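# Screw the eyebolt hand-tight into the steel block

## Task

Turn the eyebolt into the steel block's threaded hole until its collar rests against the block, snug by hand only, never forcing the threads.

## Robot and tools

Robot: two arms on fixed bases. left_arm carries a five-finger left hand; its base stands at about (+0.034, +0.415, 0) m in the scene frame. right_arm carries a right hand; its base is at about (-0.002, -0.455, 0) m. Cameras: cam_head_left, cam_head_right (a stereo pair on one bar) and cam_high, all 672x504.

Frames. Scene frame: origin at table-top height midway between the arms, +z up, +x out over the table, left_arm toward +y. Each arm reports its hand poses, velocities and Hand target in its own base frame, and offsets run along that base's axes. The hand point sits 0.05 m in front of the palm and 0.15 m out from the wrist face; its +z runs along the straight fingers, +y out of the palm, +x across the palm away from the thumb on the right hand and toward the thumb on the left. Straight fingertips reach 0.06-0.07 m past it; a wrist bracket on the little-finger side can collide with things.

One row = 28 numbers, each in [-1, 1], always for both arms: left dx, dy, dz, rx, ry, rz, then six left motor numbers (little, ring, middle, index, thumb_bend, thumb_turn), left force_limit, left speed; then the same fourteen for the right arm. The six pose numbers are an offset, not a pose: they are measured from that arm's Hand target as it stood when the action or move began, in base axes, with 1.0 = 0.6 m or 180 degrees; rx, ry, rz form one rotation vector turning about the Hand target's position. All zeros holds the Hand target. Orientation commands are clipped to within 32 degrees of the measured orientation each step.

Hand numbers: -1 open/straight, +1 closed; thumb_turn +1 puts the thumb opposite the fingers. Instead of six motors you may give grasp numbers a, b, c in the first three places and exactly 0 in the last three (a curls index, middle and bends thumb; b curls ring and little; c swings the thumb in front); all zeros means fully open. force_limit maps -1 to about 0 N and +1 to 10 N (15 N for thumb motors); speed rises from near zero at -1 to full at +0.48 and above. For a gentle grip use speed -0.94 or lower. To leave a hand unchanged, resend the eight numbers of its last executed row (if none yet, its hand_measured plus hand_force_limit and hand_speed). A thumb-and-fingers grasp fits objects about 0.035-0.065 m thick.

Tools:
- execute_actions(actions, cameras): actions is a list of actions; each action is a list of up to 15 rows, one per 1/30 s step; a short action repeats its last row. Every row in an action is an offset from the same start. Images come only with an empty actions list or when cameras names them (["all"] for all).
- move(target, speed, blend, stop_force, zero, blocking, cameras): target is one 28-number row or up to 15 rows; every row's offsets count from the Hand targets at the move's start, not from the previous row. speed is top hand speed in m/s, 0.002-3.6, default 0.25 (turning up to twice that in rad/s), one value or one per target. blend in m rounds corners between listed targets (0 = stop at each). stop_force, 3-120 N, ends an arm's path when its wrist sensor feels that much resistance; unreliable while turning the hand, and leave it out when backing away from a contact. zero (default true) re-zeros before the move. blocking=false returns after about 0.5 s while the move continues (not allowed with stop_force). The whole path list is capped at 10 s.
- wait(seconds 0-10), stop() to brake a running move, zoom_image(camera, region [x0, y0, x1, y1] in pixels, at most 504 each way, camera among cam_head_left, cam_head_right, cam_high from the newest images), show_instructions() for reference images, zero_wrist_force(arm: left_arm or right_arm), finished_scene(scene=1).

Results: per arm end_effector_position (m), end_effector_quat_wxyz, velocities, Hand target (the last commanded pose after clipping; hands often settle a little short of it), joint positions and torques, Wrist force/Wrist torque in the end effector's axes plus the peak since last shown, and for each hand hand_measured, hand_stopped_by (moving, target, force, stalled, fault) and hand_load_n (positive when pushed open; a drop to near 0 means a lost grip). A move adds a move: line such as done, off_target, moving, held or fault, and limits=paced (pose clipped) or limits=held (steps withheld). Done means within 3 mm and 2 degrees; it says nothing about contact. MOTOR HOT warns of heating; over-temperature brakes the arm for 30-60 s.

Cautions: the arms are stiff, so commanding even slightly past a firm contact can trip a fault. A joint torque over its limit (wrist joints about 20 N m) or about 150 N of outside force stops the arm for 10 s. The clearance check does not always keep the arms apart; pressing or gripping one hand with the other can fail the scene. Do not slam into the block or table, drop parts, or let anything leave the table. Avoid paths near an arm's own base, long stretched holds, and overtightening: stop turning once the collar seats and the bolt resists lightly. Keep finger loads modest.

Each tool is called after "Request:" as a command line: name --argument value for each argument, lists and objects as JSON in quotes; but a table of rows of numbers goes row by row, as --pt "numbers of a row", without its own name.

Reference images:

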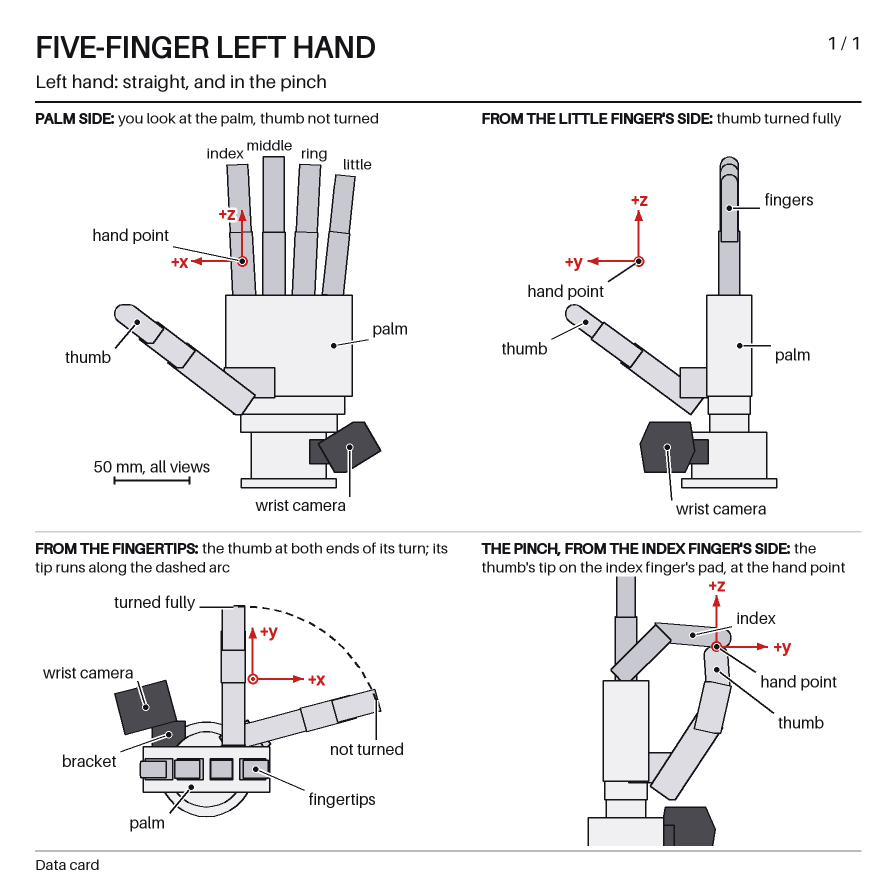

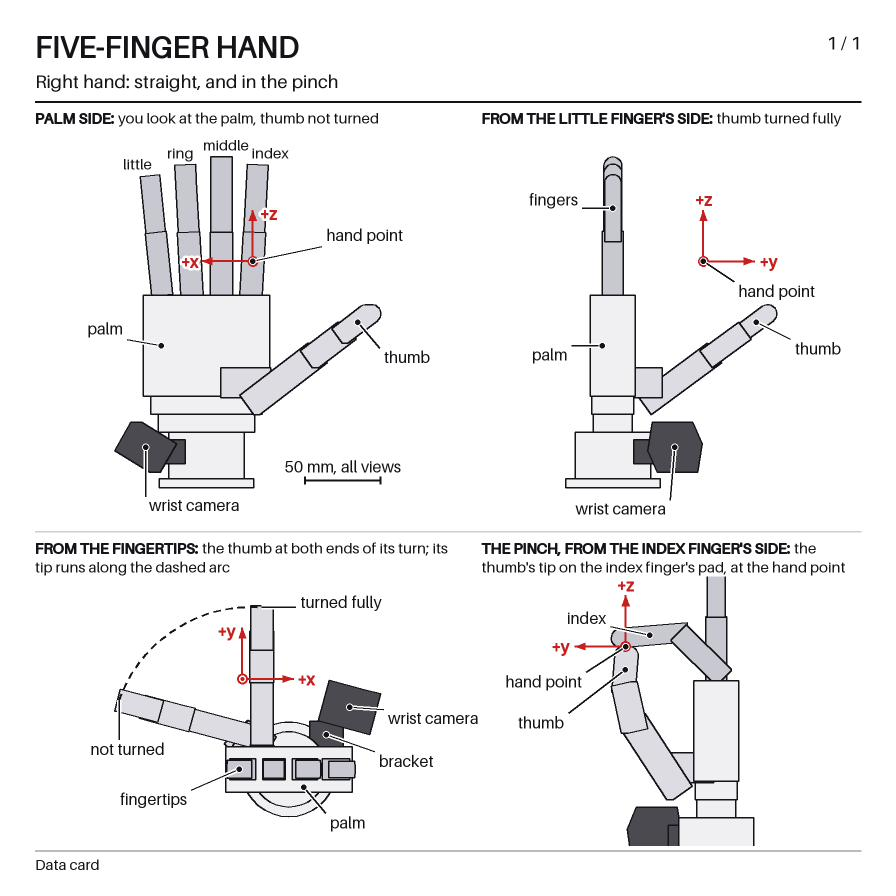

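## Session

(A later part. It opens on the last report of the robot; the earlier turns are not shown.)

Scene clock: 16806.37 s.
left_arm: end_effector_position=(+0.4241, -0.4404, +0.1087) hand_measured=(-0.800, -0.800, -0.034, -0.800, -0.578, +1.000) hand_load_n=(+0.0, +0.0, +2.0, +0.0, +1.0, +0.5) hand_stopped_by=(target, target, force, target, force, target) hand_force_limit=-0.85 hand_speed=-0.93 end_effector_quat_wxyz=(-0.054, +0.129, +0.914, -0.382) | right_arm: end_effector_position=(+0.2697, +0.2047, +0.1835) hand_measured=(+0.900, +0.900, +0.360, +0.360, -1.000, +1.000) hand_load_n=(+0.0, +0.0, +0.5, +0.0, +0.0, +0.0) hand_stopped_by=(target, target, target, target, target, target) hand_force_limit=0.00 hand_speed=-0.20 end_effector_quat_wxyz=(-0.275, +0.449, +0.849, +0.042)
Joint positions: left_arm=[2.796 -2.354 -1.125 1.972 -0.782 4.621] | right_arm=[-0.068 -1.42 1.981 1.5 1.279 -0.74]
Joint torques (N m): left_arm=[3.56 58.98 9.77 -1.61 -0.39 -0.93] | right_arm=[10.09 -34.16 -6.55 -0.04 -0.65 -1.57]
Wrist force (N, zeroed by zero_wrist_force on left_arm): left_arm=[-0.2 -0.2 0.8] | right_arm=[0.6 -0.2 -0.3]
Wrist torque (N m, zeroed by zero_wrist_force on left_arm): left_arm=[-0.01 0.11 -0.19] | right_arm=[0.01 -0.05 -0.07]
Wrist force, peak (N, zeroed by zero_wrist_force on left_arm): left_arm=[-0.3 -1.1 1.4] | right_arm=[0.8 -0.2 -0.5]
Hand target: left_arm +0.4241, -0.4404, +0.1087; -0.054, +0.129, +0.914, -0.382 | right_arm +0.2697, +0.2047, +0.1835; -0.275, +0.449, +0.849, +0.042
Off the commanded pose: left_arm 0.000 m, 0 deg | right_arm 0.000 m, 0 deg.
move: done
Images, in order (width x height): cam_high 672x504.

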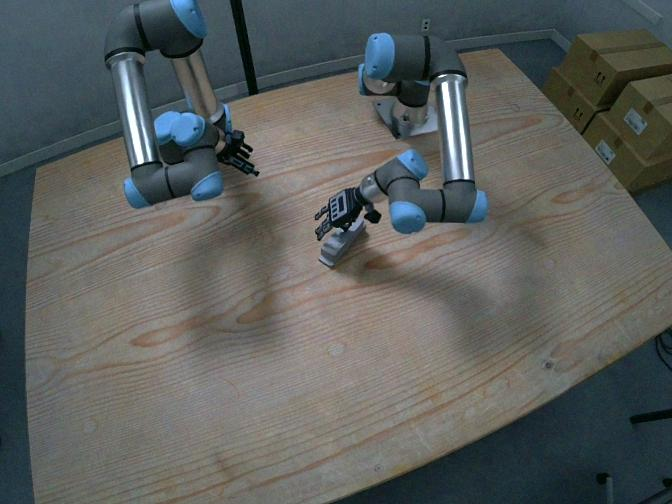

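Request:
move --target '[0,0,0,0,0,0,-0.8,-0.8,0.3,-0.8,0.05,1,-0.3,-0.94,0,0,0,0,0,0,0.9,0.9,0.36,0.36,-1,1,0,-0.2]' --speed 0.02

Request:
move --target '[0,0,0,0,0,0,-0.8,-0.8,0.4,-0.8,0.15,1,0.3,-0.95,0,0,0,0,0,0,0.9,0.9,0.36,0.36,-1,1,0,-0.2]' --speed 0.02

Request:
move --target '[0,0,0,0,0,0,-0.8,-0.8,0.5,-0.8,0.3,1,0.7,-0.95,0,0,0,0,0,0,0.9,0.9,0.36,0.36,-1,1,0,-0.2]' --speed 0.02

Request:
move --target '[0,0,0.0005,0,0,0,-0.8,-0.8,0.5,-0.8,0.3,1,0.7,-0.95,0,0,0,0,0,0,0.9,0.9,0.36,0.36,-1,1,0,-0.2]' --speed 0.02

Request:
move --target '[0,0,0.0005,0,0,0,-0.8,-0.8,0.5,-0.8,0.3,1,0.7,-0.95,0,0,0,0,0,0,0.9,0.9,0.36,0.36,-1,1,0,-0.2]' --speed 0.02

Scene clock: 16827.07 s.
left_arm: end_effector_position=(+0.4241, -0.4404, +0.1087) hand_measured=(-0.800, -0.800, -0.030, -0.800, -0.558, +1.000) hand_load_n=(+0.0, +0.0, +6.5, +0.0, +5.5, +1.5) hand_stopped_by=(target, target, force, target, force, target) hand_force_limit=-0.30 hand_speed=-0.94 end_effector_quat_wxyz=(-0.054, +0.129, +0.914, -0.382) | right_arm: end_effector_position=(+0.2697, +0.2047, +0.1835) hand_measured=(+0.900, +0.900, +0.360, +0.360, -1.000, +1.000) hand_load_n=(+0.0, +0.0, +0.0, +0.0, +0.0, +0.0) hand_stopped_by=(target, target, target, target, target, target) hand_force_limit=0.00 hand_speed=-0.20 end_effector_quat_wxyz=(-0.275, +0.449, +0.849, +0.042)
Joint positions: left_arm=[2.796 -2.354 -1.125 1.972 -0.782 4.621] | right_arm=[-0.068 -1.42 1.981 1.5 1.279 -0.74]
Joint torques (N m): left_arm=[8.8 58.89 14.53 -3.32 -0.48 -0.69] | right_arm=[9.93 -34.18 -6.04 -0.13 -0.67 -1.46]
Wrist force (N, zeroed by zero_wrist_force on left_arm): left_arm=[-0.3 1.3 1.6] | right_arm=[0.6 -0.1 -0.3]
Wrist torque (N m, zeroed by zero_wrist_force on left_arm): left_arm=[0.06 0.12 -0.23] | right_arm=[0.03 -0.06 -0.07]
Wrist force, peak (N, zeroed by zero_wrist_force on left_arm): left_arm=[-0.3 1.6 1.9] | right_arm=[0.7 -0.4 -0.3]
Hand target: left_arm +0.4241, -0.4404, +0.1087; -0.054, +0.129, +0.914, -0.382 | right_arm +0.2697, +0.2047, +0.1835; -0.275, +0.449, +0.849, +0.042
Off the commanded pose: left_arm 0.000 m, 0 deg | right_arm 0.000 m, 0 deg.
move: done

Scene clock: 16827.60 s.
left_arm: end_effector_position=(+0.4241, -0.4404, +0.1087) hand_measured=(-0.800, -0.800, -0.032, -0.800, -0.536, +1.000) hand_load_n=(+0.0, +0.0, +11.5, +0.0, +9.5, +2.5) hand_stopped_by=(target, target, force, target, force, target) hand_force_limit=0.30 hand_speed=-0.95 end_effector_quat_wxyz=(-0.054, +0.129, +0.914, -0.382) | right_arm: end_effector_position=(+0.2697, +0.2047, +0.1835) hand_measured=(+0.900, +0.900, +0.360, +0.360, -1.000, +1.000) hand_load_n=(+0.0, +0.5, +0.0, +0.0, +0.0, +0.5) hand_stopped_by=(target, target, target, target, target, target) hand_force_limit=0.00 hand_speed=-0.20 end_effector_quat_wxyz=(-0.275, +0.449, +0.849, +0.042)
Joint positions: left_arm=[2.796 -2.354 -1.125 1.972 -0.782 4.621] | right_arm=[-0.068 -1.42 1.981 1.5 1.279 -0.74]
Joint torques (N m): left_arm=[8.9 59.09 14.31 -3.88 0.01 -0.69] | right_arm=[9.8 -34.71 -6.35 0.02 -0.57 -1.54]
Wrist force (N, zeroed by zero_wrist_force on left_arm): left_arm=[-0.3 2.4 2.8] | right_arm=[0.6 0.0 -0.1]
Wrist torque (N m, zeroed by zero_wrist_force on left_arm): left_arm=[0.12 0.15 -0.24] | right_arm=[0.02 -0.06 -0.08]
Wrist force, peak (N, zeroed by zero_wrist_force on left_arm): left_arm=[-0.4 2.9 2.8] | right_arm=[0.7 0.0 -0.5]
Hand target: left_arm +0.4241, -0.4404, +0.1087; -0.054, +0.129, +0.914, -0.382 | right_arm +0.2697, +0.2047, +0.1835; -0.275, +0.449, +0.849, +0.042
Off the commanded pose: left_arm 0.000 m, 0 deg | right_arm 0.000 m, 0 deg.
move: done

Scene clock: 16828.10 s.
left_arm: end_effector_position=(+0.4241, -0.4404, +0.1087) hand_measured=(-0.800, -0.800, -0.032, -0.800, -0.528, +1.000) hand_load_n=(+0.0, +0.0, +12.0, +0.0, +12.0, +3.0) hand_stopped_by=(target, target, force, target, force, target) hand_force_limit=0.70 hand_speed=-0.95 end_effector_quat_wxyz=(-0.054, +0.129, +0.914, -0.382) | right_arm: end_effector_position=(+0.2697, +0.2047, +0.1835) hand_measured=(+0.900, +0.900, +0.360, +0.360, -1.000, +1.000) hand_load_n=(+0.0, +0.0, +0.0, +0.0, +0.0, +0.0) hand_stopped_by=(target, target, target, target, target, target) hand_force_limit=0.00 hand_speed=-0.20 end_effector_quat_wxyz=(-0.275, +0.449, +0.849, +0.042)
Joint positions: left_arm=[2.796 -2.354 -1.125 1.972 -0.782 4.621] | right_arm=[-0.068 -1.42 1.981 1.5 1.279 -0.74]
Joint torques (N m): left_arm=[8.25 59.33 14.56 -3.72 0 -0.68] | right_arm=[10.17 -34.29 -5.79 -0.08 -0.63 -1.61]
Wrist force (N, zeroed by zero_wrist_force on left_arm): left_arm=[-0.6 3.6 1.9] | right_arm=[0.8 -0.3 -0.4]
Wrist torque (N m, zeroed by zero_wrist_force on left_arm): left_arm=[0.18 0.14 -0.27] | right_arm=[-0.01 -0.08 -0.07]
Wrist force, peak (N, zeroed by zero_wrist_force on left_arm): left_arm=[-0.7 4.1 1.9] | right_arm=[0.8 -0.3 -0.4]
Hand target: left_arm +0.4241, -0.4404, +0.1087; -0.054, +0.129, +0.914, -0.382 | right_arm +0.2697, +0.2047, +0.1835; -0.275, +0.449, +0.849, +0.042
Off the commanded pose: left_arm 0.000 m, 0 deg | right_arm 0.000 m, 0 deg.
move: done

Scene clock: 16828.80 s.
left_arm: end_effector_position=(+0.4241, -0.4404, +0.1090) hand_measured=(-0.800, -0.800, -0.032, -0.800, -0.528, +1.000) hand_load_n=(+0.0, -0.5, +12.5, +0.0, +11.5, +3.0) hand_stopped_by=(target, target, force, target, force, target) hand_force_limit=0.70 hand_speed=-0.95 end_effector_quat_wxyz=(-0.054, +0.129, +0.914, -0.382) | right_arm: end_effector_position=(+0.2697, +0.2047, +0.1835) hand_measured=(+0.900, +0.900, +0.360, +0.360, -1.000, +1.000) hand_load_n=(+0.0, +0.0, +0.0, +0.0, +0.0, +0.0) hand_stopped_by=(target, target, target, target, target, target) hand_force_limit=0.00 hand_speed=-0.20 end_effector_quat_wxyz=(-0.275, +0.449, +0.849, +0.042)
Joint positions: left_arm=[2.796 -2.354 -1.125 1.972 -0.782 4.621] | right_arm=[-0.068 -1.42 1.981 1.5 1.279 -0.74]
Joint torques (N m): left_arm=[8.07 61.61 32.43 -5.9 0.62 -0.66] | right_arm=[10.41 -34.52 -5.73 -0.19 -0.47 -1.4]
Wrist force (N, zeroed by zero_wrist_force on left_arm): left_arm=[-0.7 5.5 3.2] | right_arm=[0.5 -0.1 -0.2]
Wrist torque (N m, zeroed by zero_wrist_force on left_arm): left_arm=[0.21 0.15 -0.31] | right_arm=[0.02 -0.04 -0.09]
Wrist force, peak (N, zeroed by zero_wrist_force on left_arm): left_arm=[-0.7 5.5 3.2] | right_arm=[0.7 -0.2 -0.5]
Hand target: left_arm +0.4241, -0.4404, +0.1090; -0.054, +0.129, +0.914, -0.382 | right_arm +0.2697, +0.2047, +0.1835; -0.275, +0.449, +0.849, +0.042
Off the commanded pose: left_arm 0.000 m, 0 deg | right_arm 0.000 m, 0 deg.
move: done

Scene clock: 16829.50 s.
left_arm: end_effector_position=(+0.4241, -0.4404, +0.1093) hand_measured=(-0.800, -0.800, -0.032, -0.800, -0.528, +1.000) hand_load_n=(+0.0, +0.0, +13.0, +0.0, +11.0, +3.0) hand_stopped_by=(target, target, force, target, force, target) hand_force_limit=0.70 hand_speed=-0.95 end_effector_quat_wxyz=(-0.054, +0.129, +0.914, -0.382) | right_arm: end_effector_position=(+0.2697, +0.2047, +0.1835) hand_measured=(+0.900, +0.900, +0.360, +0.360, -1.000, +1.000) hand_load_n=(+0.0, +0.0, +0.0, +0.0, +0.0, +0.0) hand_stopped_by=(target, target, target, target, target, target) hand_force_limit=0.00 hand_speed=-0.20 end_effector_quat_wxyz=(-0.275, +0.449, +0.849, +0.042)
Joint positions: left_arm=[2.796 -2.354 -1.125 1.971 -0.782 4.621] | right_arm=[-0.068 -1.42 1.981 1.5 1.279 -0.74]
Joint torques (N m): left_arm=[7.86 62.24 31.65 -5.8 1.05 -0.62] | right_arm=[9.75 -34.96 -5.61 -0.07 -0.71 -1.37]
Wrist force (N, zeroed by zero_wrist_force on left_arm): left_arm=[-0.3 5.6 3.7] | right_arm=[0.4 0.0 -0.3]
Wrist torque (N m, zeroed by zero_wrist_force on left_arm): left_arm=[0.19 0.14 -0.31] | right_arm=[0.03 -0.02 -0.09]
Wrist force, peak (N, zeroed by zero_wrist_force on left_arm): left_arm=[-0.7 6.6 3.7] | right_arm=[0.7 -0.3 -0.4]
Hand target: left_arm +0.4241, -0.4404, +0.1093; -0.054, +0.129, +0.914, -0.382 | right_arm +0.2697, +0.2047, +0.1835; -0.275, +0.449, +0.849, +0.042
Off the commanded pose: left_arm 0.000 m, 0 deg | right_arm 0.000 m, 0 deg.
move: done

Request:
move --target '[0,0,-0.0012,0,0,0,-0.8,-0.8,0.5,-0.8,0.3,1,0.7,-0.95,0,0,0,0,0,0,0.9,0.9,0.36,0.36,-1,1,0,-0.2]' --speed 0.02

Request:
move --target '[-0.0011,0.0085,-0.0001,0,0,-0.08333,-0.8,-0.8,0.5,-0.8,0.3,1,0.7,-0.95,0,0,0,0,0,0,0.9,0.9,0.36,0.36,-1,1,0,-0.2]' --speed 0.05

Request:
move --target '[0.0012,0.0085,-0.0001,0,0,-0.08333,-0.8,-0.8,0.5,-0.8,0.3,1,0.7,-0.95,0,0,0,0,0,0,0.9,0.9,0.36,0.36,-1,1,0,-0.2]' --speed 0.05

Scene clock: 16857.90 s.
left_arm: end_effector_position=(+0.4241, -0.4404, +0.1086) hand_measured=(-0.800, -0.800, -0.032, -0.800, -0.528, +1.000) hand_load_n=(+0.0, +0.0, +11.5, +0.0, +11.0, +3.0) hand_stopped_by=(target, target, force, target, force, target) hand_force_limit=0.70 hand_speed=-0.95 end_effector_quat_wxyz=(-0.054, +0.129, +0.914, -0.382) | right_arm: end_effector_position=(+0.2697, +0.2047, +0.1835) hand_measured=(+0.900, +0.900, +0.360, +0.360, -1.000, +1.000) hand_load_n=(+0.0, +0.5, +0.0, +0.0, +0.0, +0.5) hand_stopped_by=(target, target, target, target, target, target) hand_force_limit=0.00 hand_speed=-0.20 end_effector_quat_wxyz=(-0.275, +0.449, +0.849, +0.042)
Joint positions: left_arm=[2.796 -2.354 -1.125 1.973 -0.781 4.621] | right_arm=[-0.068 -1.42 1.981 1.5 1.279 -0.74]
Joint torques (N m): left_arm=[8.66 29.69 5.54 0.69 2.39 -0.35] | right_arm=[9.86 -34.27 -6.25 -0.02 -0.57 -1.45]
Wrist force (N, zeroed by zero_wrist_force on left_arm): left_arm=[0.1 -1.1 -2.0] | right_arm=[0.6 -0.1 -0.3]
Wrist torque (N m, zeroed by zero_wrist_force on left_arm): left_arm=[-0.11 0.02 -0.17] | right_arm=[0.03 -0.06 -0.07]
Wrist force, peak (N, zeroed by zero_wrist_force on left_arm): left_arm=[-0.3 6.0 4.1] | right_arm=[0.8 -0.4 -0.3]
Hand target: left_arm +0.4241, -0.4404, +0.1086; -0.054, +0.129, +0.914, -0.382 | right_arm +0.2697, +0.2047, +0.1835; -0.275, +0.449, +0.849, +0.042
Off the commanded pose: left_arm 0.000 m, 0 deg | right_arm 0.000 m, 0 deg.
move: done

Scene clock: 16860.87 s.
left_arm: end_effector_position=(+0.4234, -0.4353, +0.1084) hand_measured=(-0.800, -0.800, -0.032, -0.800, -0.528, +1.000) hand_load_n=(+0.0, +0.0, +13.0, +0.0, +10.0, +2.5) hand_stopped_by=(target, target, force, target, force, target) hand_force_limit=0.70 hand_speed=-0.95 end_effector_quat_wxyz=(-0.104, +0.247, +0.889, -0.371) | right_arm: end_effector_position=(+0.2697, +0.2047, +0.1835) hand_measured=(+0.900, +0.900, +0.360, +0.360, -1.000, +1.000) hand_load_n=(+0.0, +0.0, +0.0, +0.0, +0.0, +0.5) hand_stopped_by=(target, target, target, target, target, target) hand_force_limit=0.00 hand_speed=-0.20 end_effector_quat_wxyz=(-0.275, +0.449, +0.849, +0.042)
Joint positions: left_arm=[2.786 -2.458 -1 1.7 -0.797 4.976] | right_arm=[-0.068 -1.42 1.981 1.5 1.279 -0.74]
Joint torques (N m): left_arm=[-1.07 59.47 6.25 1.12 1.22 -1.13] | right_arm=[10.44 -35.03 -5.33 -0.18 -0.62 -1.41]
Wrist force (N, zeroed by zero_wrist_force on left_arm): left_arm=[-0.1 -6.6 -1.7] | right_arm=[0.7 0.0 -0.3]
Wrist torque (N m, zeroed by zero_wrist_force on left_arm): left_arm=[-0.18 0.04 -0.02] | right_arm=[0.05 -0.07 -0.07]
Wrist force, peak (N, zeroed by zero_wrist_force on left_arm): left_arm=[-0.1 -6.6 -1.7] | right_arm=[1.0 -0.1 -0.3]
Hand target: left_arm +0.4234, -0.4353, +0.1085; -0.104, +0.247, +0.889, -0.371 | right_arm +0.2697, +0.2047, +0.1835; -0.275, +0.449, +0.849, +0.042
Off the commanded pose: left_arm 0.000 m, 0 deg | right_arm 0.000 m, 0 deg.
move: done

Scene clock: 16863.80 s.
left_arm: end_effector_position=(+0.4241, -0.4302, +0.1084) hand_measured=(-0.800, -0.800, -0.032, -0.800, -0.528, +1.000) hand_load_n=(+0.0, +0.0, +13.0, +0.0, +10.0, +2.5) hand_stopped_by=(target, target, force, target, force, target) hand_force_limit=0.70 hand_speed=-0.95 end_effector_quat_wxyz=(-0.151, +0.361, +0.849, -0.354) end_effector_velocity=(+0.000, +0.000, -0.001) end_effector_angular_velocity=(-0.001, +0.000, +0.005) | right_arm: end_effector_position=(+0.2697, +0.2047, +0.1835) hand_measured=(+0.900, +0.900, +0.360, +0.360, -1.000, +1.000) hand_load_n=(+0.0, +0.0, +0.0, +0.0, +0.0, +0.0) hand_stopped_by=(target, target, target, target, target, target) hand_force_limit=0.00 hand_speed=-0.20 end_effector_quat_wxyz=(-0.275, +0.449, +0.849, +0.042)
Joint positions: left_arm=[2.765 -2.551 -0.877 1.459 -0.867 5.288] | right_arm=[-0.068 -1.42 1.981 1.5 1.279 -0.74]
Joint velocities: left_arm=[0.001 -0.001 -0.001 0.006 0.003 -0.005] | right_arm=[within noise]
Joint torques (N m): left_arm=[1.83 61.79 8.41 0.99 1.27 -1.24] | right_arm=[10.49 -33.72 -5.72 -0.12 -0.52 -1.57]
Wrist force (N, zeroed by zero_wrist_force on left_arm): left_arm=[-1.3 -5.1 -0.6] | right_arm=[0.7 0.0 -0.1]
Wrist torque (N m, zeroed by zero_wrist_force on left_arm): left_arm=[-0.09 0.09 -0.03] | right_arm=[0.02 -0.07 -0.07]
Wrist force, peak (N, zeroed by zero_wrist_force on left_arm): left_arm=[0.1 -6.2 -1.9] | right_arm=[0.8 -0.2 -0.2]
Hand target: left_arm +0.4241, -0.4302, +0.1085; -0.151, +0.361, +0.849, -0.354 | right_arm +0.2697, +0.2047, +0.1835; -0.275, +0.449, +0.849, +0.042
Off the commanded pose: left_arm 0.000 m, 0 deg | right_arm 0.000 m, 0 deg.
move: done

Request:
move --target '[0.0026,0.0071,-0.0001,0,0,-0.08333,-0.8,-0.8,0.5,-0.8,0.3,1,0.7,-0.95,0,0,0,0,0,0,0.9,0.9,0.36,0.36,-1,1,0,-0.2]' --speed 0.05

Request:
move --target '[0.0030,0.0042,-0.0001,0,0,-0.05,-0.8,-0.8,0.5,-0.8,0.3,1,0.7,-0.95,0,0,0,0,0,0,0.9,0.9,0.36,0.36,-1,1,0,-0.2]' --speed 0.05

Request:
move --target '[0,0,0.0005,0,0,0,-0.8,-0.8,0.5,-0.8,0.3,1,0.7,-0.95,0,0,0,0,0,0,0.9,0.9,0.36,0.36,-1,1,0,-0.2]' --speed 0.05

Scene clock: 16878.90 s.
left_arm: end_effector_position=(+0.4257, -0.4260, +0.1084) hand_measured=(-0.800, -0.800, -0.032, -0.800, -0.528, +1.000) hand_load_n=(+0.0, +0.0, +11.0, +0.0, +11.0, +1.5) hand_stopped_by=(target, target, force, target, force, target) hand_force_limit=0.70 hand_speed=-0.95 end_effector_quat_wxyz=(-0.196, +0.469, +0.795, -0.332) end_effector_velocity=(-0.001, -0.001, -0.001) end_effector_angular_velocity=(-0.001, +0.000, +0.004) | right_arm: end_effector_position=(+0.2697, +0.2047, +0.1835) hand_measured=(+0.900, +0.900, +0.360, +0.360, -1.000, +1.000) hand_load_n=(+0.5, +0.0, +0.0, +0.0, +0.0, +0.0) hand_stopped_by=(target, target, target, target, target, target) hand_force_limit=0.00 hand_speed=-0.20 end_effector_quat_wxyz=(-0.275, +0.449, +0.849, +0.042)
Joint positions: left_arm=[2.733 -2.635 -0.75 1.259 -0.974 5.545] | right_arm=[-0.068 -1.42 1.981 1.5 1.279 -0.74]
Joint velocities: left_arm=[-0.001 0 -0.003 0.005 0.003 -0.004] | right_arm=[within noise]
Joint torques (N m): left_arm=[1.83 61.56 5.8 0.08 1.12 -1.16] | right_arm=[10.37 -34.17 -6.32 -0.04 -0.62 -1.39]
Wrist force (N, zeroed by zero_wrist_force on left_arm): left_arm=[-3.6 -0.5 -2.2] | right_arm=[0.6 0.0 -0.2]
Wrist torque (N m, zeroed by zero_wrist_force on left_arm): left_arm=[-0.03 -0.04 -0.10] | right_arm=[0.04 -0.06 -0.07]
Wrist force, peak (N, zeroed by zero_wrist_force on left_arm): left_arm=[-1.1 -5.6 -0.8] | right_arm=[0.9 -0.2 -0.2]
Hand target: left_arm +0.4257, -0.4259, +0.1084; -0.196, +0.469, +0.795, -0.332 | right_arm +0.2697, +0.2047, +0.1835; -0.275, +0.449, +0.849, +0.042
Off the commanded pose: left_arm 0.000 m, 0 deg | right_arm 0.000 m, 0 deg.
move: done

Scene clock: 16880.73 s.
left_arm: end_effector_position=(+0.4275, -0.4234, +0.1083) hand_measured=(-0.800, -0.800, -0.032, -0.800, -0.528, +1.000) hand_load_n=(+0.0, -0.5, +8.5, +0.0, +10.0, +2.5) hand_stopped_by=(target, target, force, target, force, target) hand_force_limit=0.70 hand_speed=-0.95 end_effector_quat_wxyz=(-0.222, +0.530, +0.755, -0.315) end_effector_velocity=(-0.001, -0.002, -0.001) end_effector_angular_velocity=(-0.001, +0.001, +0.008) | right_arm: end_effector_position=(+0.2697, +0.2047, +0.1835) hand_measured=(+0.900, +0.900, +0.360, +0.360, -1.000, +1.000) hand_load_n=(+0.0, +0.0, +0.0, +0.0, +0.0, +0.0) hand_stopped_by=(target, target, target, target, target, target) hand_force_limit=0.00 hand_speed=-0.20 end_effector_quat_wxyz=(-0.275, +0.449, +0.849, +0.042)
Joint positions: left_arm=[2.711 -2.683 -0.67 1.156 -1.049 5.678] | right_arm=[-0.068 -1.42 1.981 1.5 1.279 -0.74]
Joint velocities: left_arm=[-0.001 0 -0.002 0.004 0.006 -0.007] | right_arm=[within noise]
Joint torques (N m): left_arm=[2.43 57.82 8.5 0.65 1.25 -1.33] | right_arm=[10.1 -34.48 -6.64 -0.07 -0.67 -1.33]
Wrist force (N, zeroed by zero_wrist_force on left_arm): left_arm=[-2.3 -2.8 -5.4] | right_arm=[0.4 -0.1 -0.3]
Wrist torque (N m, zeroed by zero_wrist_force on left_arm): left_arm=[-0.22 -0.06 -0.10] | right_arm=[0.02 -0.03 -0.08]
Wrist force, peak (N, zeroed by zero_wrist_force on left_arm): left_arm=[-2.3 -2.9 -5.7] | right_arm=[0.9 -0.1 -0.4]
Hand target: left_arm +0.4275, -0.4234, +0.1083; -0.222, +0.530, +0.755, -0.315 | right_arm +0.2697, +0.2047, +0.1835; -0.275, +0.449, +0.849, +0.042
Off the commanded pose: left_arm 0.000 m, 0 deg | right_arm 0.000 m, 0 deg.
move: done

Scene clock: 16881.43 s.
left_arm: end_effector_position=(+0.4275, -0.4234, +0.1086) hand_measured=(-0.800, -0.800, -0.032, -0.800, -0.528, +1.000) hand_load_n=(+0.0, +0.0, +9.5, +0.0, +10.0, +2.5) hand_stopped_by=(target, target, force, target, force, target) hand_force_limit=0.70 hand_speed=-0.95 end_effector_quat_wxyz=(-0.222, +0.530, +0.755, -0.315) | right_arm: end_effector_position=(+0.2697, +0.2047, +0.1835) hand_measured=(+0.900, +0.900, +0.360, +0.360, -1.000, +1.000) hand_load_n=(+0.5, +0.0, +0.0, +0.0, +0.0, +0.5) hand_stopped_by=(target, target, target, target, target, target) hand_force_limit=0.00 hand_speed=-0.20 end_effector_quat_wxyz=(-0.275, +0.449, +0.849, +0.042)
Joint positions: left_arm=[2.711 -2.682 -0.67 1.156 -1.049 5.677] | right_arm=[-0.068 -1.42 1.981 1.5 1.279 -0.74]
Joint torques (N m): left_arm=[7.71 67.8 23.25 -5.93 1.33 -0.29] | right_arm=[10.22 -33.91 -6.08 -0.08 -0.69 -1.51]
Wrist force (N, zeroed by zero_wrist_force on left_arm): left_arm=[-2.4 -0.8 -3.2] | right_arm=[0.7 -0.2 -0.4]
Wrist torque (N m, zeroed by zero_wrist_force on left_arm): left_arm=[-0.15 0.01 -0.16] | right_arm=[0.01 -0.06 -0.07]
Wrist force, peak (N, zeroed by zero_wrist_force on left_arm): left_arm=[-2.1 -4.3 -6.3] | right_arm=[0.7 0.0 -0.4]
Hand target: left_arm +0.4275, -0.4234, +0.1086; -0.222, +0.530, +0.755, -0.315 | right_arm +0.2697, +0.2047, +0.1835; -0.275, +0.449, +0.849, +0.042
Off the commanded pose: left_arm 0.000 m, 0 deg | right_arm 0.000 m, 0 deg.
move: done

Request:
move --target '[0,0,0.0003,0,0,0,-0.8,-0.8,0.5,-0.8,-0.63,1,0.25,-0.94,0,0,0,0,0,0,0.9,0.9,0.36,0.36,-1,1,0,-0.2]' --speed 0.01

Request:
move --target '[0,0,0,0,0,0,-0.8,-0.8,-0.25,-0.8,-1,1,0.25,-0.9,0,0,0,0,0,0,0.9,0.9,0.36,0.36,-1,1,0,-0.2]' --speed 0.02

Request:
move --target '[0,0,0.16,0,0,0,-0.8,-0.8,-0.25,-0.8,-1,1,0.25,-0.9,0,0,0,0,0,0,0.9,0.9,0.36,0.36,-1,1,0,-0.2]' --speed 0.1 --cameras '["cam_high","cam_head_right"]'

Request:
zoom_image --camera "cam_high" --region '[338, 217, 353, 232]'

Request:
zoom_image --camera "cam_high" --region '[331, 210, 361, 240]'

Request:
zoom_image --camera "cam_head_right" --region '[360, 400, 390, 430]'

Scene clock: 16900.13 s.
left_arm: end_effector_position=(+0.4275, -0.4234, +0.1088) hand_measured=(-0.800, -0.800, -0.030, -0.800, -0.630, +1.000) hand_load_n=(+0.0, +0.0, +3.5, +0.0, +0.0, +0.0) hand_stopped_by=(target, target, force, target, target, target) hand_force_limit=0.25 hand_speed=-0.94 end_effector_quat_wxyz=(-0.222, +0.530, +0.755, -0.315) | right_arm: end_effector_position=(+0.2697, +0.2047, +0.1835) hand_measured=(+0.900, +0.900, +0.360, +0.360, -1.000, +1.000) hand_load_n=(+0.0, +0.0, +0.0, +0.0, +0.0, +0.0) hand_stopped_by=(target, target, target, target, target, target) hand_force_limit=0.00 hand_speed=-0.20 end_effector_quat_wxyz=(-0.275, +0.449, +0.849, +0.042)
Joint positions: left_arm=[2.711 -2.682 -0.67 1.156 -1.049 5.678] | right_arm=[-0.068 -1.42 1.981 1.5 1.279 -0.74]
Joint torques (N m): left_arm=[8.58 68.61 31.36 -4.33 1.24 1.23] | right_arm=[10.01 -34.22 -6.25 -0.16 -0.62 -1.5]
Wrist force (N, zeroed by zero_wrist_force on left_arm): left_arm=[-1.2 -1.7 0.7] | right_arm=[0.5 -0.3 -0.2]
Wrist torque (N m, zeroed by zero_wrist_force on left_arm): left_arm=[-0.05 0.09 -0.13] | right_arm=[-0.02 -0.05 -0.08]
Wrist force, peak (N, zeroed by zero_wrist_force on left_arm): left_arm=[-2.5 -0.4 -3.5] | right_arm=[0.8 -0.2 -0.4]
Hand target: left_arm +0.4275, -0.4234, +0.1088; -0.222, +0.530, +0.755, -0.315 | right_arm +0.2697, +0.2047, +0.1835; -0.275, +0.449, +0.849, +0.042
Off the commanded pose: left_arm 0.000 m, 0 deg | right_arm 0.000 m, 0 deg.
move: done

Scene clock: 16902.97 s.
left_arm: end_effector_position=(+0.4275, -0.4234, +0.1088) hand_measured=(-0.800, -0.800, -0.250, -0.800, -1.000, +1.000) hand_load_n=(+0.0, +0.0, +0.0, +0.0, +0.0, +0.0) hand_stopped_by=(target, target, target, target, target, target) hand_force_limit=0.25 hand_speed=-0.90 end_effector_quat_wxyz=(-0.222, +0.530, +0.755, -0.315) | right_arm: end_effector_position=(+0.2697, +0.2047, +0.1835) hand_measured=(+0.900, +0.900, +0.360, +0.360, -1.000, +1.000) hand_load_n=(+0.0, +0.0, +0.0, +0.0, +0.0, +0.5) hand_stopped_by=(target, target, target, target, target, target) hand_force_limit=0.00 hand_speed=-0.20 end_effector_quat_wxyz=(-0.275, +0.449, +0.849, +0.042)
Joint positions: left_arm=[2.711 -2.682 -0.67 1.156 -1.049 5.678] | right_arm=[-0.068 -1.42 1.981 1.5 1.279 -0.74]
Joint torques (N m): left_arm=[9.36 68.59 27.02 -0.5 1.31 1.09] | right_arm=[10.36 -34.19 -5.86 -0.09 -0.48 -1.44]
Wrist force (N, zeroed by zero_wrist_force on left_arm): left_arm=[0.0 -0.9 -0.8] | right_arm=[0.7 -0.2 -0.2]
Wrist torque (N m, zeroed by zero_wrist_force on left_arm): left_arm=[-0.07 0.04 -0.15] | right_arm=[0.00 -0.07 -0.07]
Wrist force, peak (N, zeroed by zero_wrist_force on left_arm): left_arm=[-1.2 -1.6 0.9] | right_arm=[0.8 -0.4 -0.3]
Hand target: left_arm +0.4275, -0.4234, +0.1088; -0.222, +0.530, +0.755, -0.315 | right_arm +0.2697, +0.2047, +0.1835; -0.275, +0.449, +0.849, +0.042
Off the commanded pose: left_arm 0.000 m, 0 deg | right_arm 0.000 m, 0 deg.
move: done

Scene clock: 16904.37 s.
left_arm: end_effector_position=(+0.4276, -0.4234, +0.2049) hand_measured=(-0.800, -0.800, -0.250, -0.800, -1.000, +1.000) hand_load_n=(+0.0, +0.0, +0.0, +0.0, +0.0, +0.0) hand_stopped_by=(target, target, target, target, target, target) hand_force_limit=0.25 hand_speed=-0.90 end_effector_quat_wxyz=(-0.222, +0.530, +0.755, -0.315) | right_arm: end_effector_position=(+0.2697, +0.2047, +0.1835) hand_measured=(+0.900, +0.900, +0.360, +0.360, -1.000, +1.000) hand_load_n=(+0.0, +0.5, +0.0, +0.0, +0.0, +0.0) hand_stopped_by=(target, target, target, target, target, target) hand_force_limit=0.00 hand_speed=-0.20 end_effector_quat_wxyz=(-0.275, +0.449, +0.849, +0.042)
Joint positions: left_arm=[2.711 -2.638 -0.509 0.952 -1.049 5.678] | right_arm=[-0.068 -1.42 1.981 1.5 1.279 -0.74]
Joint torques (N m): left_arm=[-5 36.77 11.95 -1.16 -1.21 -0.37] | right_arm=[9.79 -34.73 -5.94 -0.13 -0.57 -1.5]
Wrist force (N, zeroed by zero_wrist_force on left_arm): left_arm=[-0.3 -0.9 -0.8] | right_arm=[0.6 -0.2 -0.2]
Wrist torque (N m, zeroed by zero_wrist_force on left_arm): left_arm=[-0.07 0.11 -0.17] | right_arm=[0.00 -0.06 -0.08]
Wrist force, peak (N, zeroed by zero_wrist_force on left_arm): left_arm=[-0.2 -2.1 -1.3] | right_arm=[0.9 0.0 -0.2]
Hand target: left_arm +0.4275, -0.4234, +0.2048; -0.222, +0.530, +0.755, -0.315 | right_arm +0.2697, +0.2047, +0.1835; -0.275, +0.449, +0.849, +0.042
Off the commanded pose: left_arm 0.000 m, 0 deg | right_arm 0.000 m, 0 deg.
move: done
Images, in order (width x height): cam_head_right 672x504, cam_high 672x504.

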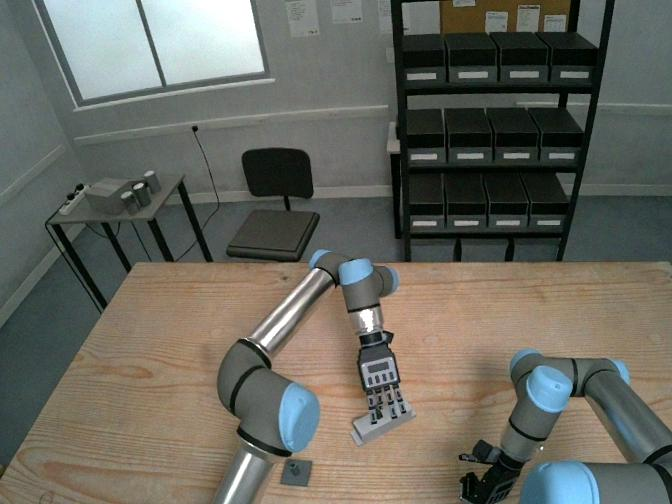

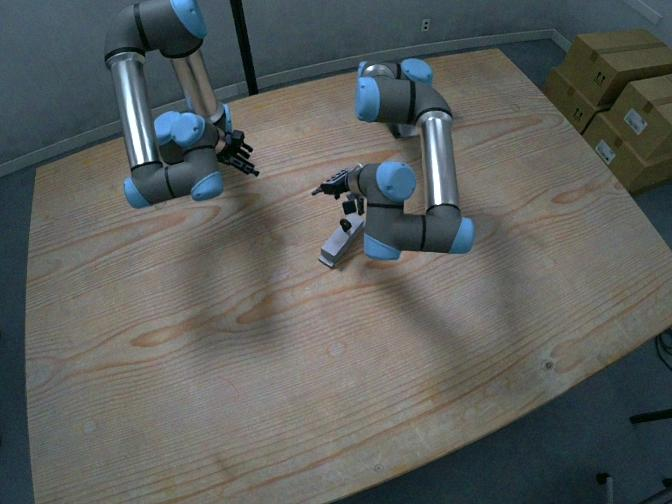

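Scaled by 33.600 from the camera's 672x504 image, which has a finer 960x720 frame.

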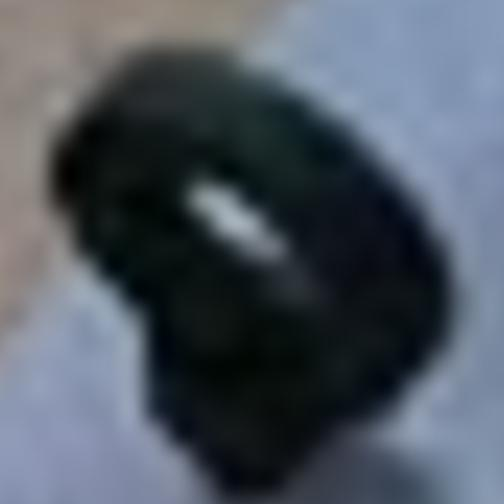

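Scaled by 16.800 from the camera's 672x504 image, which has a finer 960x720 frame.

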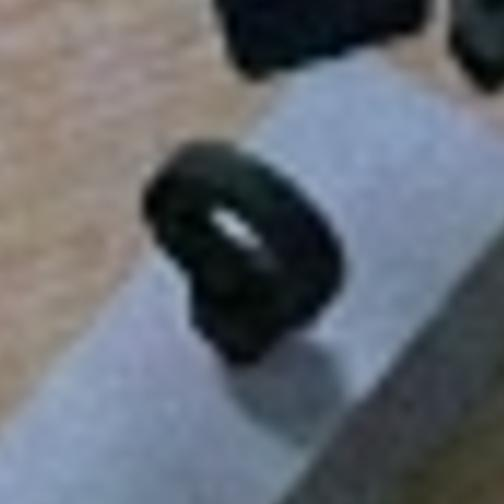

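Scaled by 16.800 from the camera's 672x504 image, which has a finer 960x720 frame.

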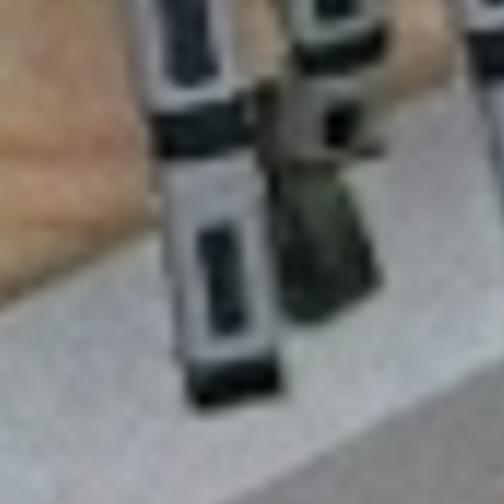

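Request:
move --target '[0.0053,-0.0478,0.0,0,0,0.5,-0.8,-0.8,-0.25,-0.8,-1,1,0.25,-0.9,0,0,0,0,0,0,0.9,0.9,0.36,0.36,-1,1,0,-0.2]' --speed 0.25

Request:
move --target '[0.0435,0.0042,0.0,0,0,0.5,-0.8,-0.8,-0.25,-0.8,-1,1,0.25,-0.9,0,0,0,0,0,0,0.9,0.9,0.36,0.36,-1,1,0,-0.2]' --speed 0.25 --cameras '["cam_high","cam_head_right","cam_head_left"]'

Request:
zoom_image --camera "cam_high" --region '[336, 213, 356, 233]'

Request:
zoom_image --camera "cam_head_right" --region '[360, 400, 390, 430]'

Request:
zoom_image --camera "cam_head_left" --region '[370, 395, 400, 425]'

Scene clock: 16943.37 s.
left_arm: end_effector_position=(+0.4305, -0.4521, +0.2049) hand_measured=(-0.800, -0.800, -0.250, -0.800, -1.000, +1.000) hand_load_n=(+0.0, +0.0, +0.0, +0.0, +0.0, +0.0) hand_stopped_by=(target, target, target, target, target, target) hand_force_limit=0.25 hand_speed=-0.90 end_effector_quat_wxyz=(+0.066, -0.159, +0.909, -0.380) | right_arm: end_effector_position=(+0.2697, +0.2047, +0.1835) hand_measured=(+0.900, +0.900, +0.360, +0.360, -1.000, +1.000) hand_load_n=(+0.0, +0.0, +0.0, +0.0, +0.0, +0.0) hand_stopped_by=(target, target, target, target, target, target) hand_force_limit=0.00 hand_speed=-0.20 end_effector_quat_wxyz=(-0.275, +0.449, +0.849, +0.042)
Joint positions: left_arm=[2.752 -2.052 -1.242 2.32 -1.015 3.801] | right_arm=[-0.068 -1.42 1.981 1.5 1.279 -0.74]
Joint torques (N m): left_arm=[9.82 25.14 33.15 -1.24 -0.62 -1.27] | right_arm=[9.95 -33.95 -5.98 -0.12 -0.71 -1.46]
Wrist force (N, zeroed by zero_wrist_force on left_arm): left_arm=[0.1 -1.3 -0.9] | right_arm=[0.8 -0.2 -0.4]
Wrist torque (N m, zeroed by zero_wrist_force on left_arm): left_arm=[-0.14 0.02 0.01] | right_arm=[0.02 -0.08 -0.07]
Wrist force, peak (N, zeroed by zero_wrist_force on left_arm): left_arm=[-1.3 -2.5 0.4] | right_arm=[0.7 -0.3 -0.4]
Hand target: left_arm +0.4307, -0.4521, +0.2048; +0.066, -0.159, +0.909, -0.380 | right_arm +0.2697, +0.2047, +0.1835; -0.275, +0.449, +0.849, +0.042
Off the commanded pose: left_arm 0.000 m, 0 deg | right_arm 0.000 m, 0 deg.
move: done

Scene clock: 16947.03 s.
left_arm: end_effector_position=(+0.4568, -0.4497, +0.2048) hand_measured=(-0.800, -0.800, -0.250, -0.800, -1.000, +1.000) hand_load_n=(+0.0, +0.0, +0.0, +0.0, +0.0, +0.0) hand_stopped_by=(target, target, target, target, target, target) hand_force_limit=0.25 hand_speed=-0.90 end_effector_quat_wxyz=(-0.315, +0.755, -0.530, +0.222) | right_arm: end_effector_position=(+0.2697, +0.2047, +0.1835) hand_measured=(+0.900, +0.900, +0.360, +0.360, -1.000, +1.000) hand_load_n=(+0.0, +0.0, +0.0, +0.0, +0.0, +0.0) hand_stopped_by=(target, target, target, target, target, target) hand_force_limit=0.00 hand_speed=-0.20 end_effector_quat_wxyz=(-0.275, +0.449, +0.849, +0.042)
Joint positions: left_arm=[2.408 -2.197 -1.049 2.12 -2.249 2.22] | right_arm=[-0.068 -1.42 1.981 1.5 1.279 -0.74]
Joint torques (N m): left_arm=[9.07 51.15 11.91 -2.04 -2.02 -1.21] | right_arm=[9.79 -34.09 -5.87 -0.25 -0.69 -1.37]
Wrist force (N, zeroed by zero_wrist_force on left_arm): left_arm=[-0.2 -0.9 -0.3] | right_arm=[0.6 -0.1 -0.4]
Wrist torque (N m, zeroed by zero_wrist_force on left_arm): left_arm=[-0.10 0.08 -0.07] | right_arm=[0.03 -0.05 -0.07]
Wrist force, peak (N, zeroed by zero_wrist_force on left_arm): left_arm=[0.4 -1.9 -0.2] | right_arm=[0.7 -0.1 -0.5]
Hand target: left_arm +0.4568, -0.4496, +0.2048; -0.315, +0.755, -0.530, +0.222 | right_arm +0.2697, +0.2047, +0.1835; -0.275, +0.449, +0.849, +0.042
Off the commanded pose: left_arm 0.000 m, 0 deg | right_arm 0.000 m, 0 deg.
move: done

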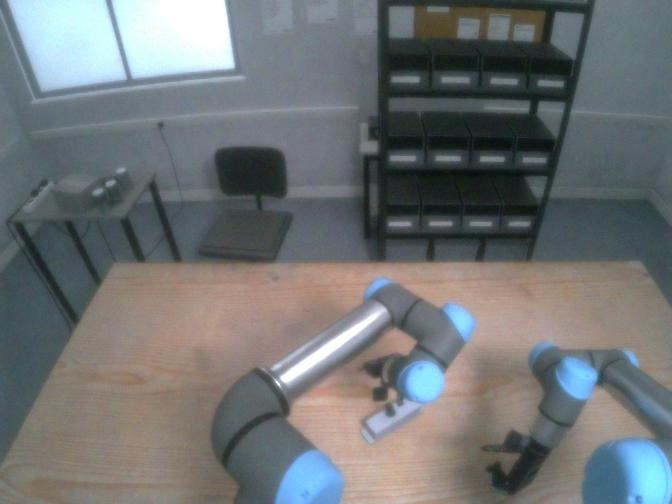

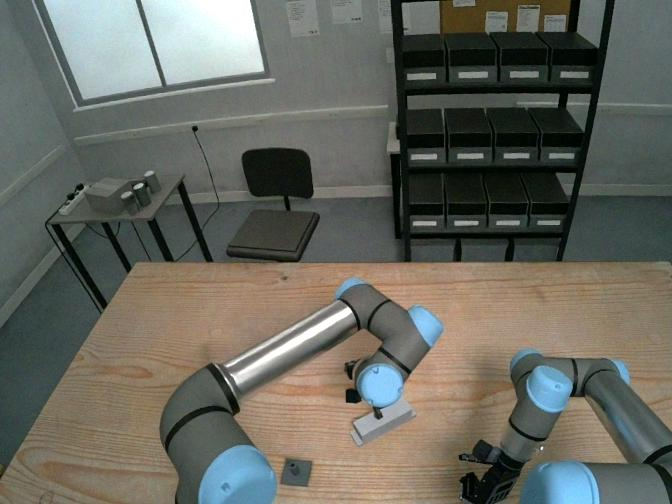

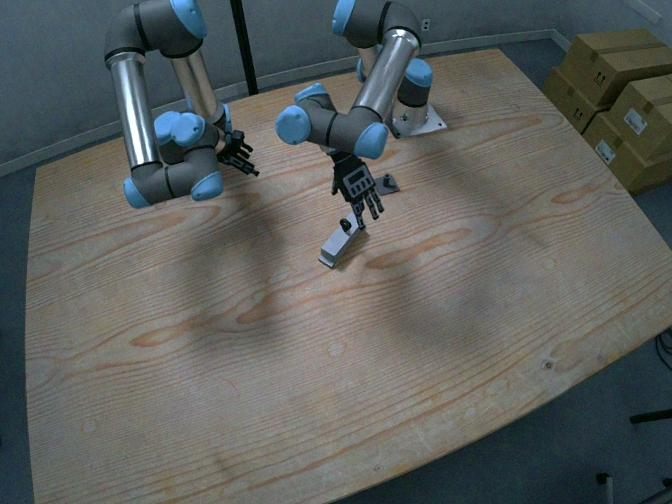

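Scaled by 25.200 from the camera's 672x504 image, which has a finer 960x720 frame.

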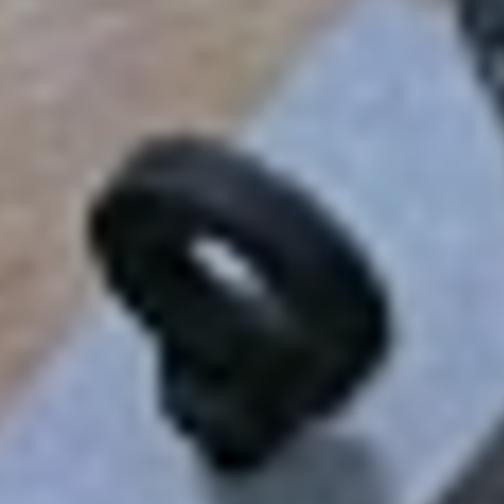

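Scaled by 16.800 from the camera's 672x504 image, which has a finer 960x720 frame.

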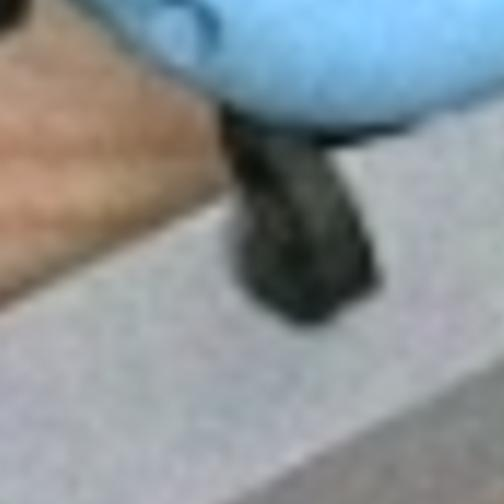

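Scaled by 16.800 from the camera's 672x504 image, which has a finer 960x720 frame.

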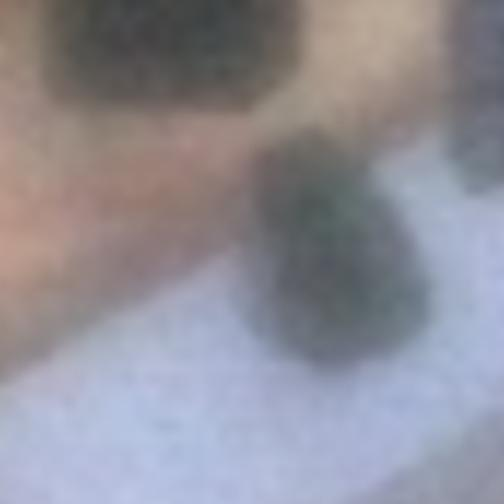

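Request:
zoom_image --camera "cam_high" --region '[316, 208, 376, 268]'

Request:
zoom_image --camera "cam_head_right" --region '[345, 390, 420, 450]'

Scaled by 8.400 from the camera's 672x504 image, which has a finer 960x720 frame.

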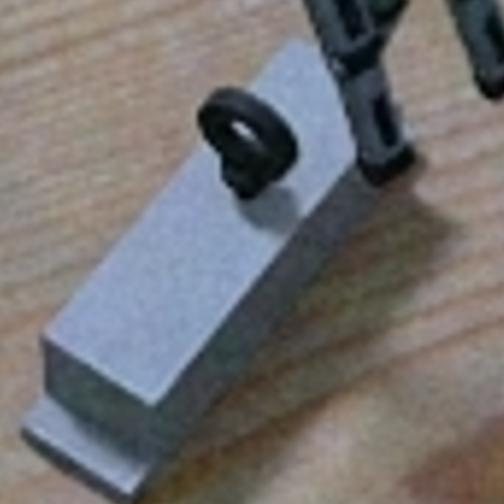

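Scaled by 6.720 from the camera's 672x504 image, which has a finer 960x720 frame.

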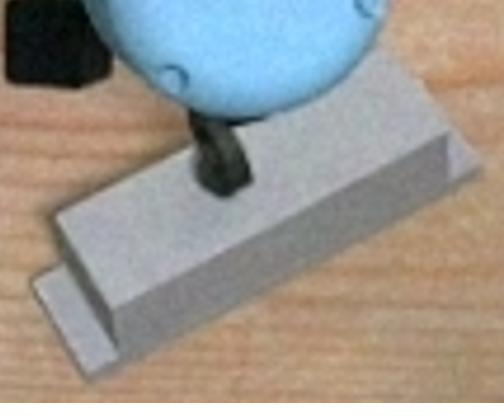

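Request:
move --target '[0,0,-0.1,0,0,0,-0.8,-0.8,-0.25,-0.8,-1,1,0.25,-0.9,0,0,0,0,0,0,0.9,0.9,0.36,0.36,-1,1,0,-0.2]' --speed 0.12

Request:
move --target '[0,0,-0.058,0,0,0,-0.8,-0.8,-0.25,-0.8,-1,1,0.25,-0.9,0,0,0,0,0,0,0.9,0.9,0.36,0.36,-1,1,0,-0.2]' --speed 0.03 --stop_force 3

Request:
move --target '[0.0048,0.0045,0,0,0,0,-0.8,-0.8,-0.25,-0.8,-1,1,0.25,-0.9,0,0,0,0,0,0,0.9,0.9,0.36,0.36,-1,1,0,-0.2]' --speed 0.006 --stop_force 3

Request:
move --target '[0,0,0,0,0,0,-0.8,-0.8,0.04,-0.8,-1,1,-0.9,-0.93,0,0,0,0,0,0,0.9,0.9,0.36,0.36,-1,1,0,-0.2]' --speed 0.02

Request:
move --target '[0,0,0,0,0,0,-0.8,-0.8,0.04,-0.8,-0.45,1,-0.85,-0.93,0,0,0,0,0,0,0.9,0.9,0.36,0.36,-1,1,0,-0.2]' --speed 0.02

Scene clock: 17271.73 s.
left_arm: end_effector_position=(+0.4567, -0.4495, +0.1447) hand_measured=(-0.800, -0.800, -0.250, -0.800, -1.000, +1.000) hand_load_n=(+0.0, +0.0, +0.0, +0.0, +0.0, +0.0) hand_stopped_by=(target, target, target, target, target, target) hand_force_limit=0.25 hand_speed=-0.90 end_effector_quat_wxyz=(-0.315, +0.755, -0.530, +0.222) | right_arm: end_effector_position=(+0.2697, +0.2047, +0.1835) hand_measured=(+0.900, +0.900, +0.360, +0.360, -1.000, +1.000) hand_load_n=(+0.0, +0.0, +0.0, +0.0, +0.0, +0.0) hand_stopped_by=(target, target, target, target, target, target) hand_force_limit=0.00 hand_speed=-0.20 end_effector_quat_wxyz=(-0.275, +0.449, +0.849, +0.042)
Joint positions: left_arm=[2.408 -2.224 -1.159 2.257 -2.249 2.22] | right_arm=[-0.068 -1.42 1.981 1.5 1.279 -0.74]
Joint torques (N m): left_arm=[2.69 56.03 28.33 -1.91 0.6 0.59] | right_arm=[9.87 -34.66 -6.42 -0.13 -0.57 -1.52]
Wrist force (N, zeroed by zero_wrist_force on left_arm): left_arm=[-0.2 -0.5 -0.3] | right_arm=[0.8 -0.1 -0.4]
Wrist torque (N m, zeroed by zero_wrist_force on left_arm): left_arm=[-0.04 0.08 -0.07] | right_arm=[0.03 -0.08 -0.06]
Wrist force, peak (N, zeroed by zero_wrist_force on left_arm): left_arm=[-0.3 -2.0 -1.4] | right_arm=[0.7 -0.1 -0.6]
Hand target: left_arm +0.4568, -0.4496, +0.1448; -0.315, +0.755, -0.530, +0.222 | right_arm +0.2697, +0.2047, +0.1835; -0.275, +0.449, +0.849, +0.042
Off the commanded pose: left_arm 0.000 m, 0 deg | right_arm 0.000 m, 0 deg.
move: done

Scene clock: 17274.03 s.
left_arm: end_effector_position=(+0.4568, -0.4496, +0.1100) hand_measured=(-0.800, -0.800, -0.250, -0.800, -1.000, +1.000) hand_load_n=(+0.0, +0.0, +0.0, -0.5, +0.0, +0.0) hand_stopped_by=(target, target, target, target, target, target) hand_force_limit=0.25 hand_speed=-0.90 end_effector_quat_wxyz=(-0.315, +0.755, -0.530, +0.222) | right_arm: end_effector_position=(+0.2697, +0.2047, +0.1835) hand_measured=(+0.900, +0.900, +0.360, +0.360, -1.000, +1.000) hand_load_n=(+0.0, +0.0, +0.0, +0.5, +0.0, +0.5) hand_stopped_by=(target, target, target, target, target, target) hand_force_limit=0.00 hand_speed=-0.20 end_effector_quat_wxyz=(-0.275, +0.449, +0.849, +0.042)
Joint positions: left_arm=[2.408 -2.248 -1.21 2.333 -2.249 2.22] | right_arm=[-0.068 -1.42 1.981 1.5 1.279 -0.74]
Joint torques (N m): left_arm=[3.19 56.8 32.24 -4.3 0.81 1.18] | right_arm=[10.19 -34 -5.72 -0.21 -0.7 -1.61]
Wrist force (N, zeroed by zero_wrist_force on left_arm): left_arm=[-0.4 -0.2 -0.3] | right_arm=[0.5 -0.3 -0.5]
Wrist torque (N m, zeroed by zero_wrist_force on left_arm): left_arm=[-0.01 0.11 -0.07] | right_arm=[0.00 -0.03 -0.09]
Wrist force, peak (N, zeroed by zero_wrist_force on left_arm): left_arm=[-0.5 -0.8 -0.6] | right_arm=[1.0 -0.1 -0.3]
Hand target: left_arm +0.4568, -0.4496, +0.1100; -0.315, +0.755, -0.530, +0.222 | right_arm +0.2697, +0.2047, +0.1835; -0.275, +0.449, +0.849, +0.042
Off the commanded pose: left_arm 0.000 m, 0 deg | right_arm 0.000 m, 0 deg.
move: done

Scene clock: 17275.27 s.
left_arm: end_effector_position=(+0.4597, -0.4468, +0.1100) hand_measured=(-0.800, -0.800, -0.250, -0.800, -1.000, +1.000) hand_load_n=(+0.0, +0.0, +0.0, +0.0, +0.0, +0.0) hand_stopped_by=(target, target, target, target, target, target) hand_force_limit=0.25 hand_speed=-0.90 end_effector_quat_wxyz=(-0.315, +0.755, -0.530, +0.222) | right_arm: end_effector_position=(+0.2697, +0.2047, +0.1835) hand_measured=(+0.900, +0.900, +0.360, +0.360, -1.000, +1.000) hand_load_n=(+0.0, +0.0, +0.0, +0.0, +0.0, +0.0) hand_stopped_by=(target, target, target, target, target, target) hand_force_limit=0.00 hand_speed=-0.20 end_effector_quat_wxyz=(-0.275, +0.449, +0.849, +0.042)
Joint positions: left_arm=[2.415 -2.246 -1.213 2.339 -2.246 2.228] | right_arm=[-0.068 -1.42 1.981 1.5 1.279 -0.74]
Joint torques (N m): left_arm=[-8.65 50.34 13.17 -2.29 -1.23 -0.87] | right_arm=[10.04 -33.62 -6.56 -0.1 -0.68 -1.59]
Wrist force (N, zeroed by zero_wrist_force on left_arm): left_arm=[-0.7 -0.4 -0.2] | right_arm=[0.7 -0.1 -0.3]
Wrist torque (N m, zeroed by zero_wrist_force on left_arm): left_arm=[-0.04 0.15 -0.22] | right_arm=[0.03 -0.07 -0.07]
Wrist force, peak (N, zeroed by zero_wrist_force on left_arm): left_arm=[-0.2 -0.6 -0.6] | right_arm=[0.7 -0.3 -0.3]
Hand target: left_arm +0.4597, -0.4469, +0.1100; -0.315, +0.755, -0.530, +0.222 | right_arm +0.2697, +0.2047, +0.1835; -0.275, +0.449, +0.849, +0.042
Off the commanded pose: left_arm 0.000 m, 0 deg | right_arm 0.000 m, 0 deg.
move: done

Scene clock: 17276.57 s.
left_arm: end_effector_position=(+0.4597, -0.4469, +0.1100) hand_measured=(-0.800, -0.800, -0.048, -0.800, -1.000, +1.000) hand_load_n=(+0.5, +0.0, +1.0, +0.0, +0.0, +0.0) hand_stopped_by=(target, target, force, target, target, target) hand_force_limit=-0.90 hand_speed=-0.93 end_effector_quat_wxyz=(-0.315, +0.755, -0.530, +0.222) | right_arm: end_effector_position=(+0.2697, +0.2047, +0.1835) hand_measured=(+0.900, +0.900, +0.360, +0.360, -1.000, +1.000) hand_load_n=(+0.0, +0.0, +0.0, +0.0, +0.0, +0.5) hand_stopped_by=(target, target, target, target, target, target) hand_force_limit=0.00 hand_speed=-0.20 end_effector_quat_wxyz=(-0.275, +0.449, +0.849, +0.042)
Joint positions: left_arm=[2.415 -2.246 -1.213 2.338 -2.246 2.228] | right_arm=[-0.068 -1.42 1.981 1.5 1.279 -0.74]
Joint torques (N m): left_arm=[-7.41 36.46 26.88 -3.96 -2.57 -0.9] | right_arm=[10.43 -34.63 -6.65 -0.12 -0.7 -1.42]
Wrist force (N, zeroed by zero_wrist_force on left_arm): left_arm=[-0.4 -0.7 0.2] | right_arm=[0.6 0.0 -0.3]
Wrist torque (N m, zeroed by zero_wrist_force on left_arm): left_arm=[-0.03 0.12 -0.20] | right_arm=[0.03 -0.05 -0.07]
Wrist force, peak (N, zeroed by zero_wrist_force on left_arm): left_arm=[-0.6 -0.4 -0.5] | right_arm=[0.8 -0.2 -0.3]
Hand target: left_arm +0.4597, -0.4469, +0.1100; -0.315, +0.755, -0.530, +0.222 | right_arm +0.2697, +0.2047, +0.1835; -0.275, +0.449, +0.849, +0.042
Off the commanded pose: left_arm 0.000 m, 0 deg | right_arm 0.000 m, 0 deg.
move: done

Scene clock: 17281.13 s.
left_arm: end_effector_position=(+0.4597, -0.4469, +0.1100) hand_measured=(-0.800, -0.800, -0.048, -0.800, -0.560, +1.000) hand_load_n=(+0.0, +0.0, +1.5, -0.5, +1.0, +0.0) hand_stopped_by=(target, target, force, target, force, target) hand_force_limit=-0.85 hand_speed=-0.93 end_effector_quat_wxyz=(-0.315, +0.755, -0.530, +0.222) | right_arm: end_effector_position=(+0.2697, +0.2047, +0.1835) hand_measured=(+0.900, +0.900, +0.360, +0.360, -1.000, +1.000) hand_load_n=(+0.0, +0.0, +0.0, +0.0, +0.0, +0.0) hand_stopped_by=(target, target, target, target, target, target) hand_force_limit=0.00 hand_speed=-0.20 end_effector_quat_wxyz=(-0.275, +0.449, +0.849, +0.042)
Joint positions: left_arm=[2.415 -2.246 -1.213 2.338 -2.246 2.228] | right_arm=[-0.068 -1.42 1.981 1.5 1.279 -0.74]
Joint torques (N m): left_arm=[-7.38 31.28 26.76 -4.13 -2.44 -1.02] | right_arm=[10.37 -34.12 -5.36 -0.04 -0.65 -1.53]
Wrist force (N, zeroed by zero_wrist_force on left_arm): left_arm=[-0.4 -0.2 0.0] | right_arm=[0.7 0.0 -0.3]
Wrist torque (N m, zeroed by zero_wrist_force on left_arm): left_arm=[-0.05 0.10 -0.20] | right_arm=[0.03 -0.07 -0.07]
Wrist force, peak (N, zeroed by zero_wrist_force on left_arm): left_arm=[-0.2 -1.0 0.3] | right_arm=[0.9 -0.1 -0.5]
Hand target: left_arm +0.4597, -0.4469, +0.1100; -0.315, +0.755, -0.530, +0.222 | right_arm +0.2697, +0.2047, +0.1835; -0.275, +0.449, +0.849, +0.042
Off the commanded pose: left_arm 0.000 m, 0 deg | right_arm 0.000 m, 0 deg.
move: done


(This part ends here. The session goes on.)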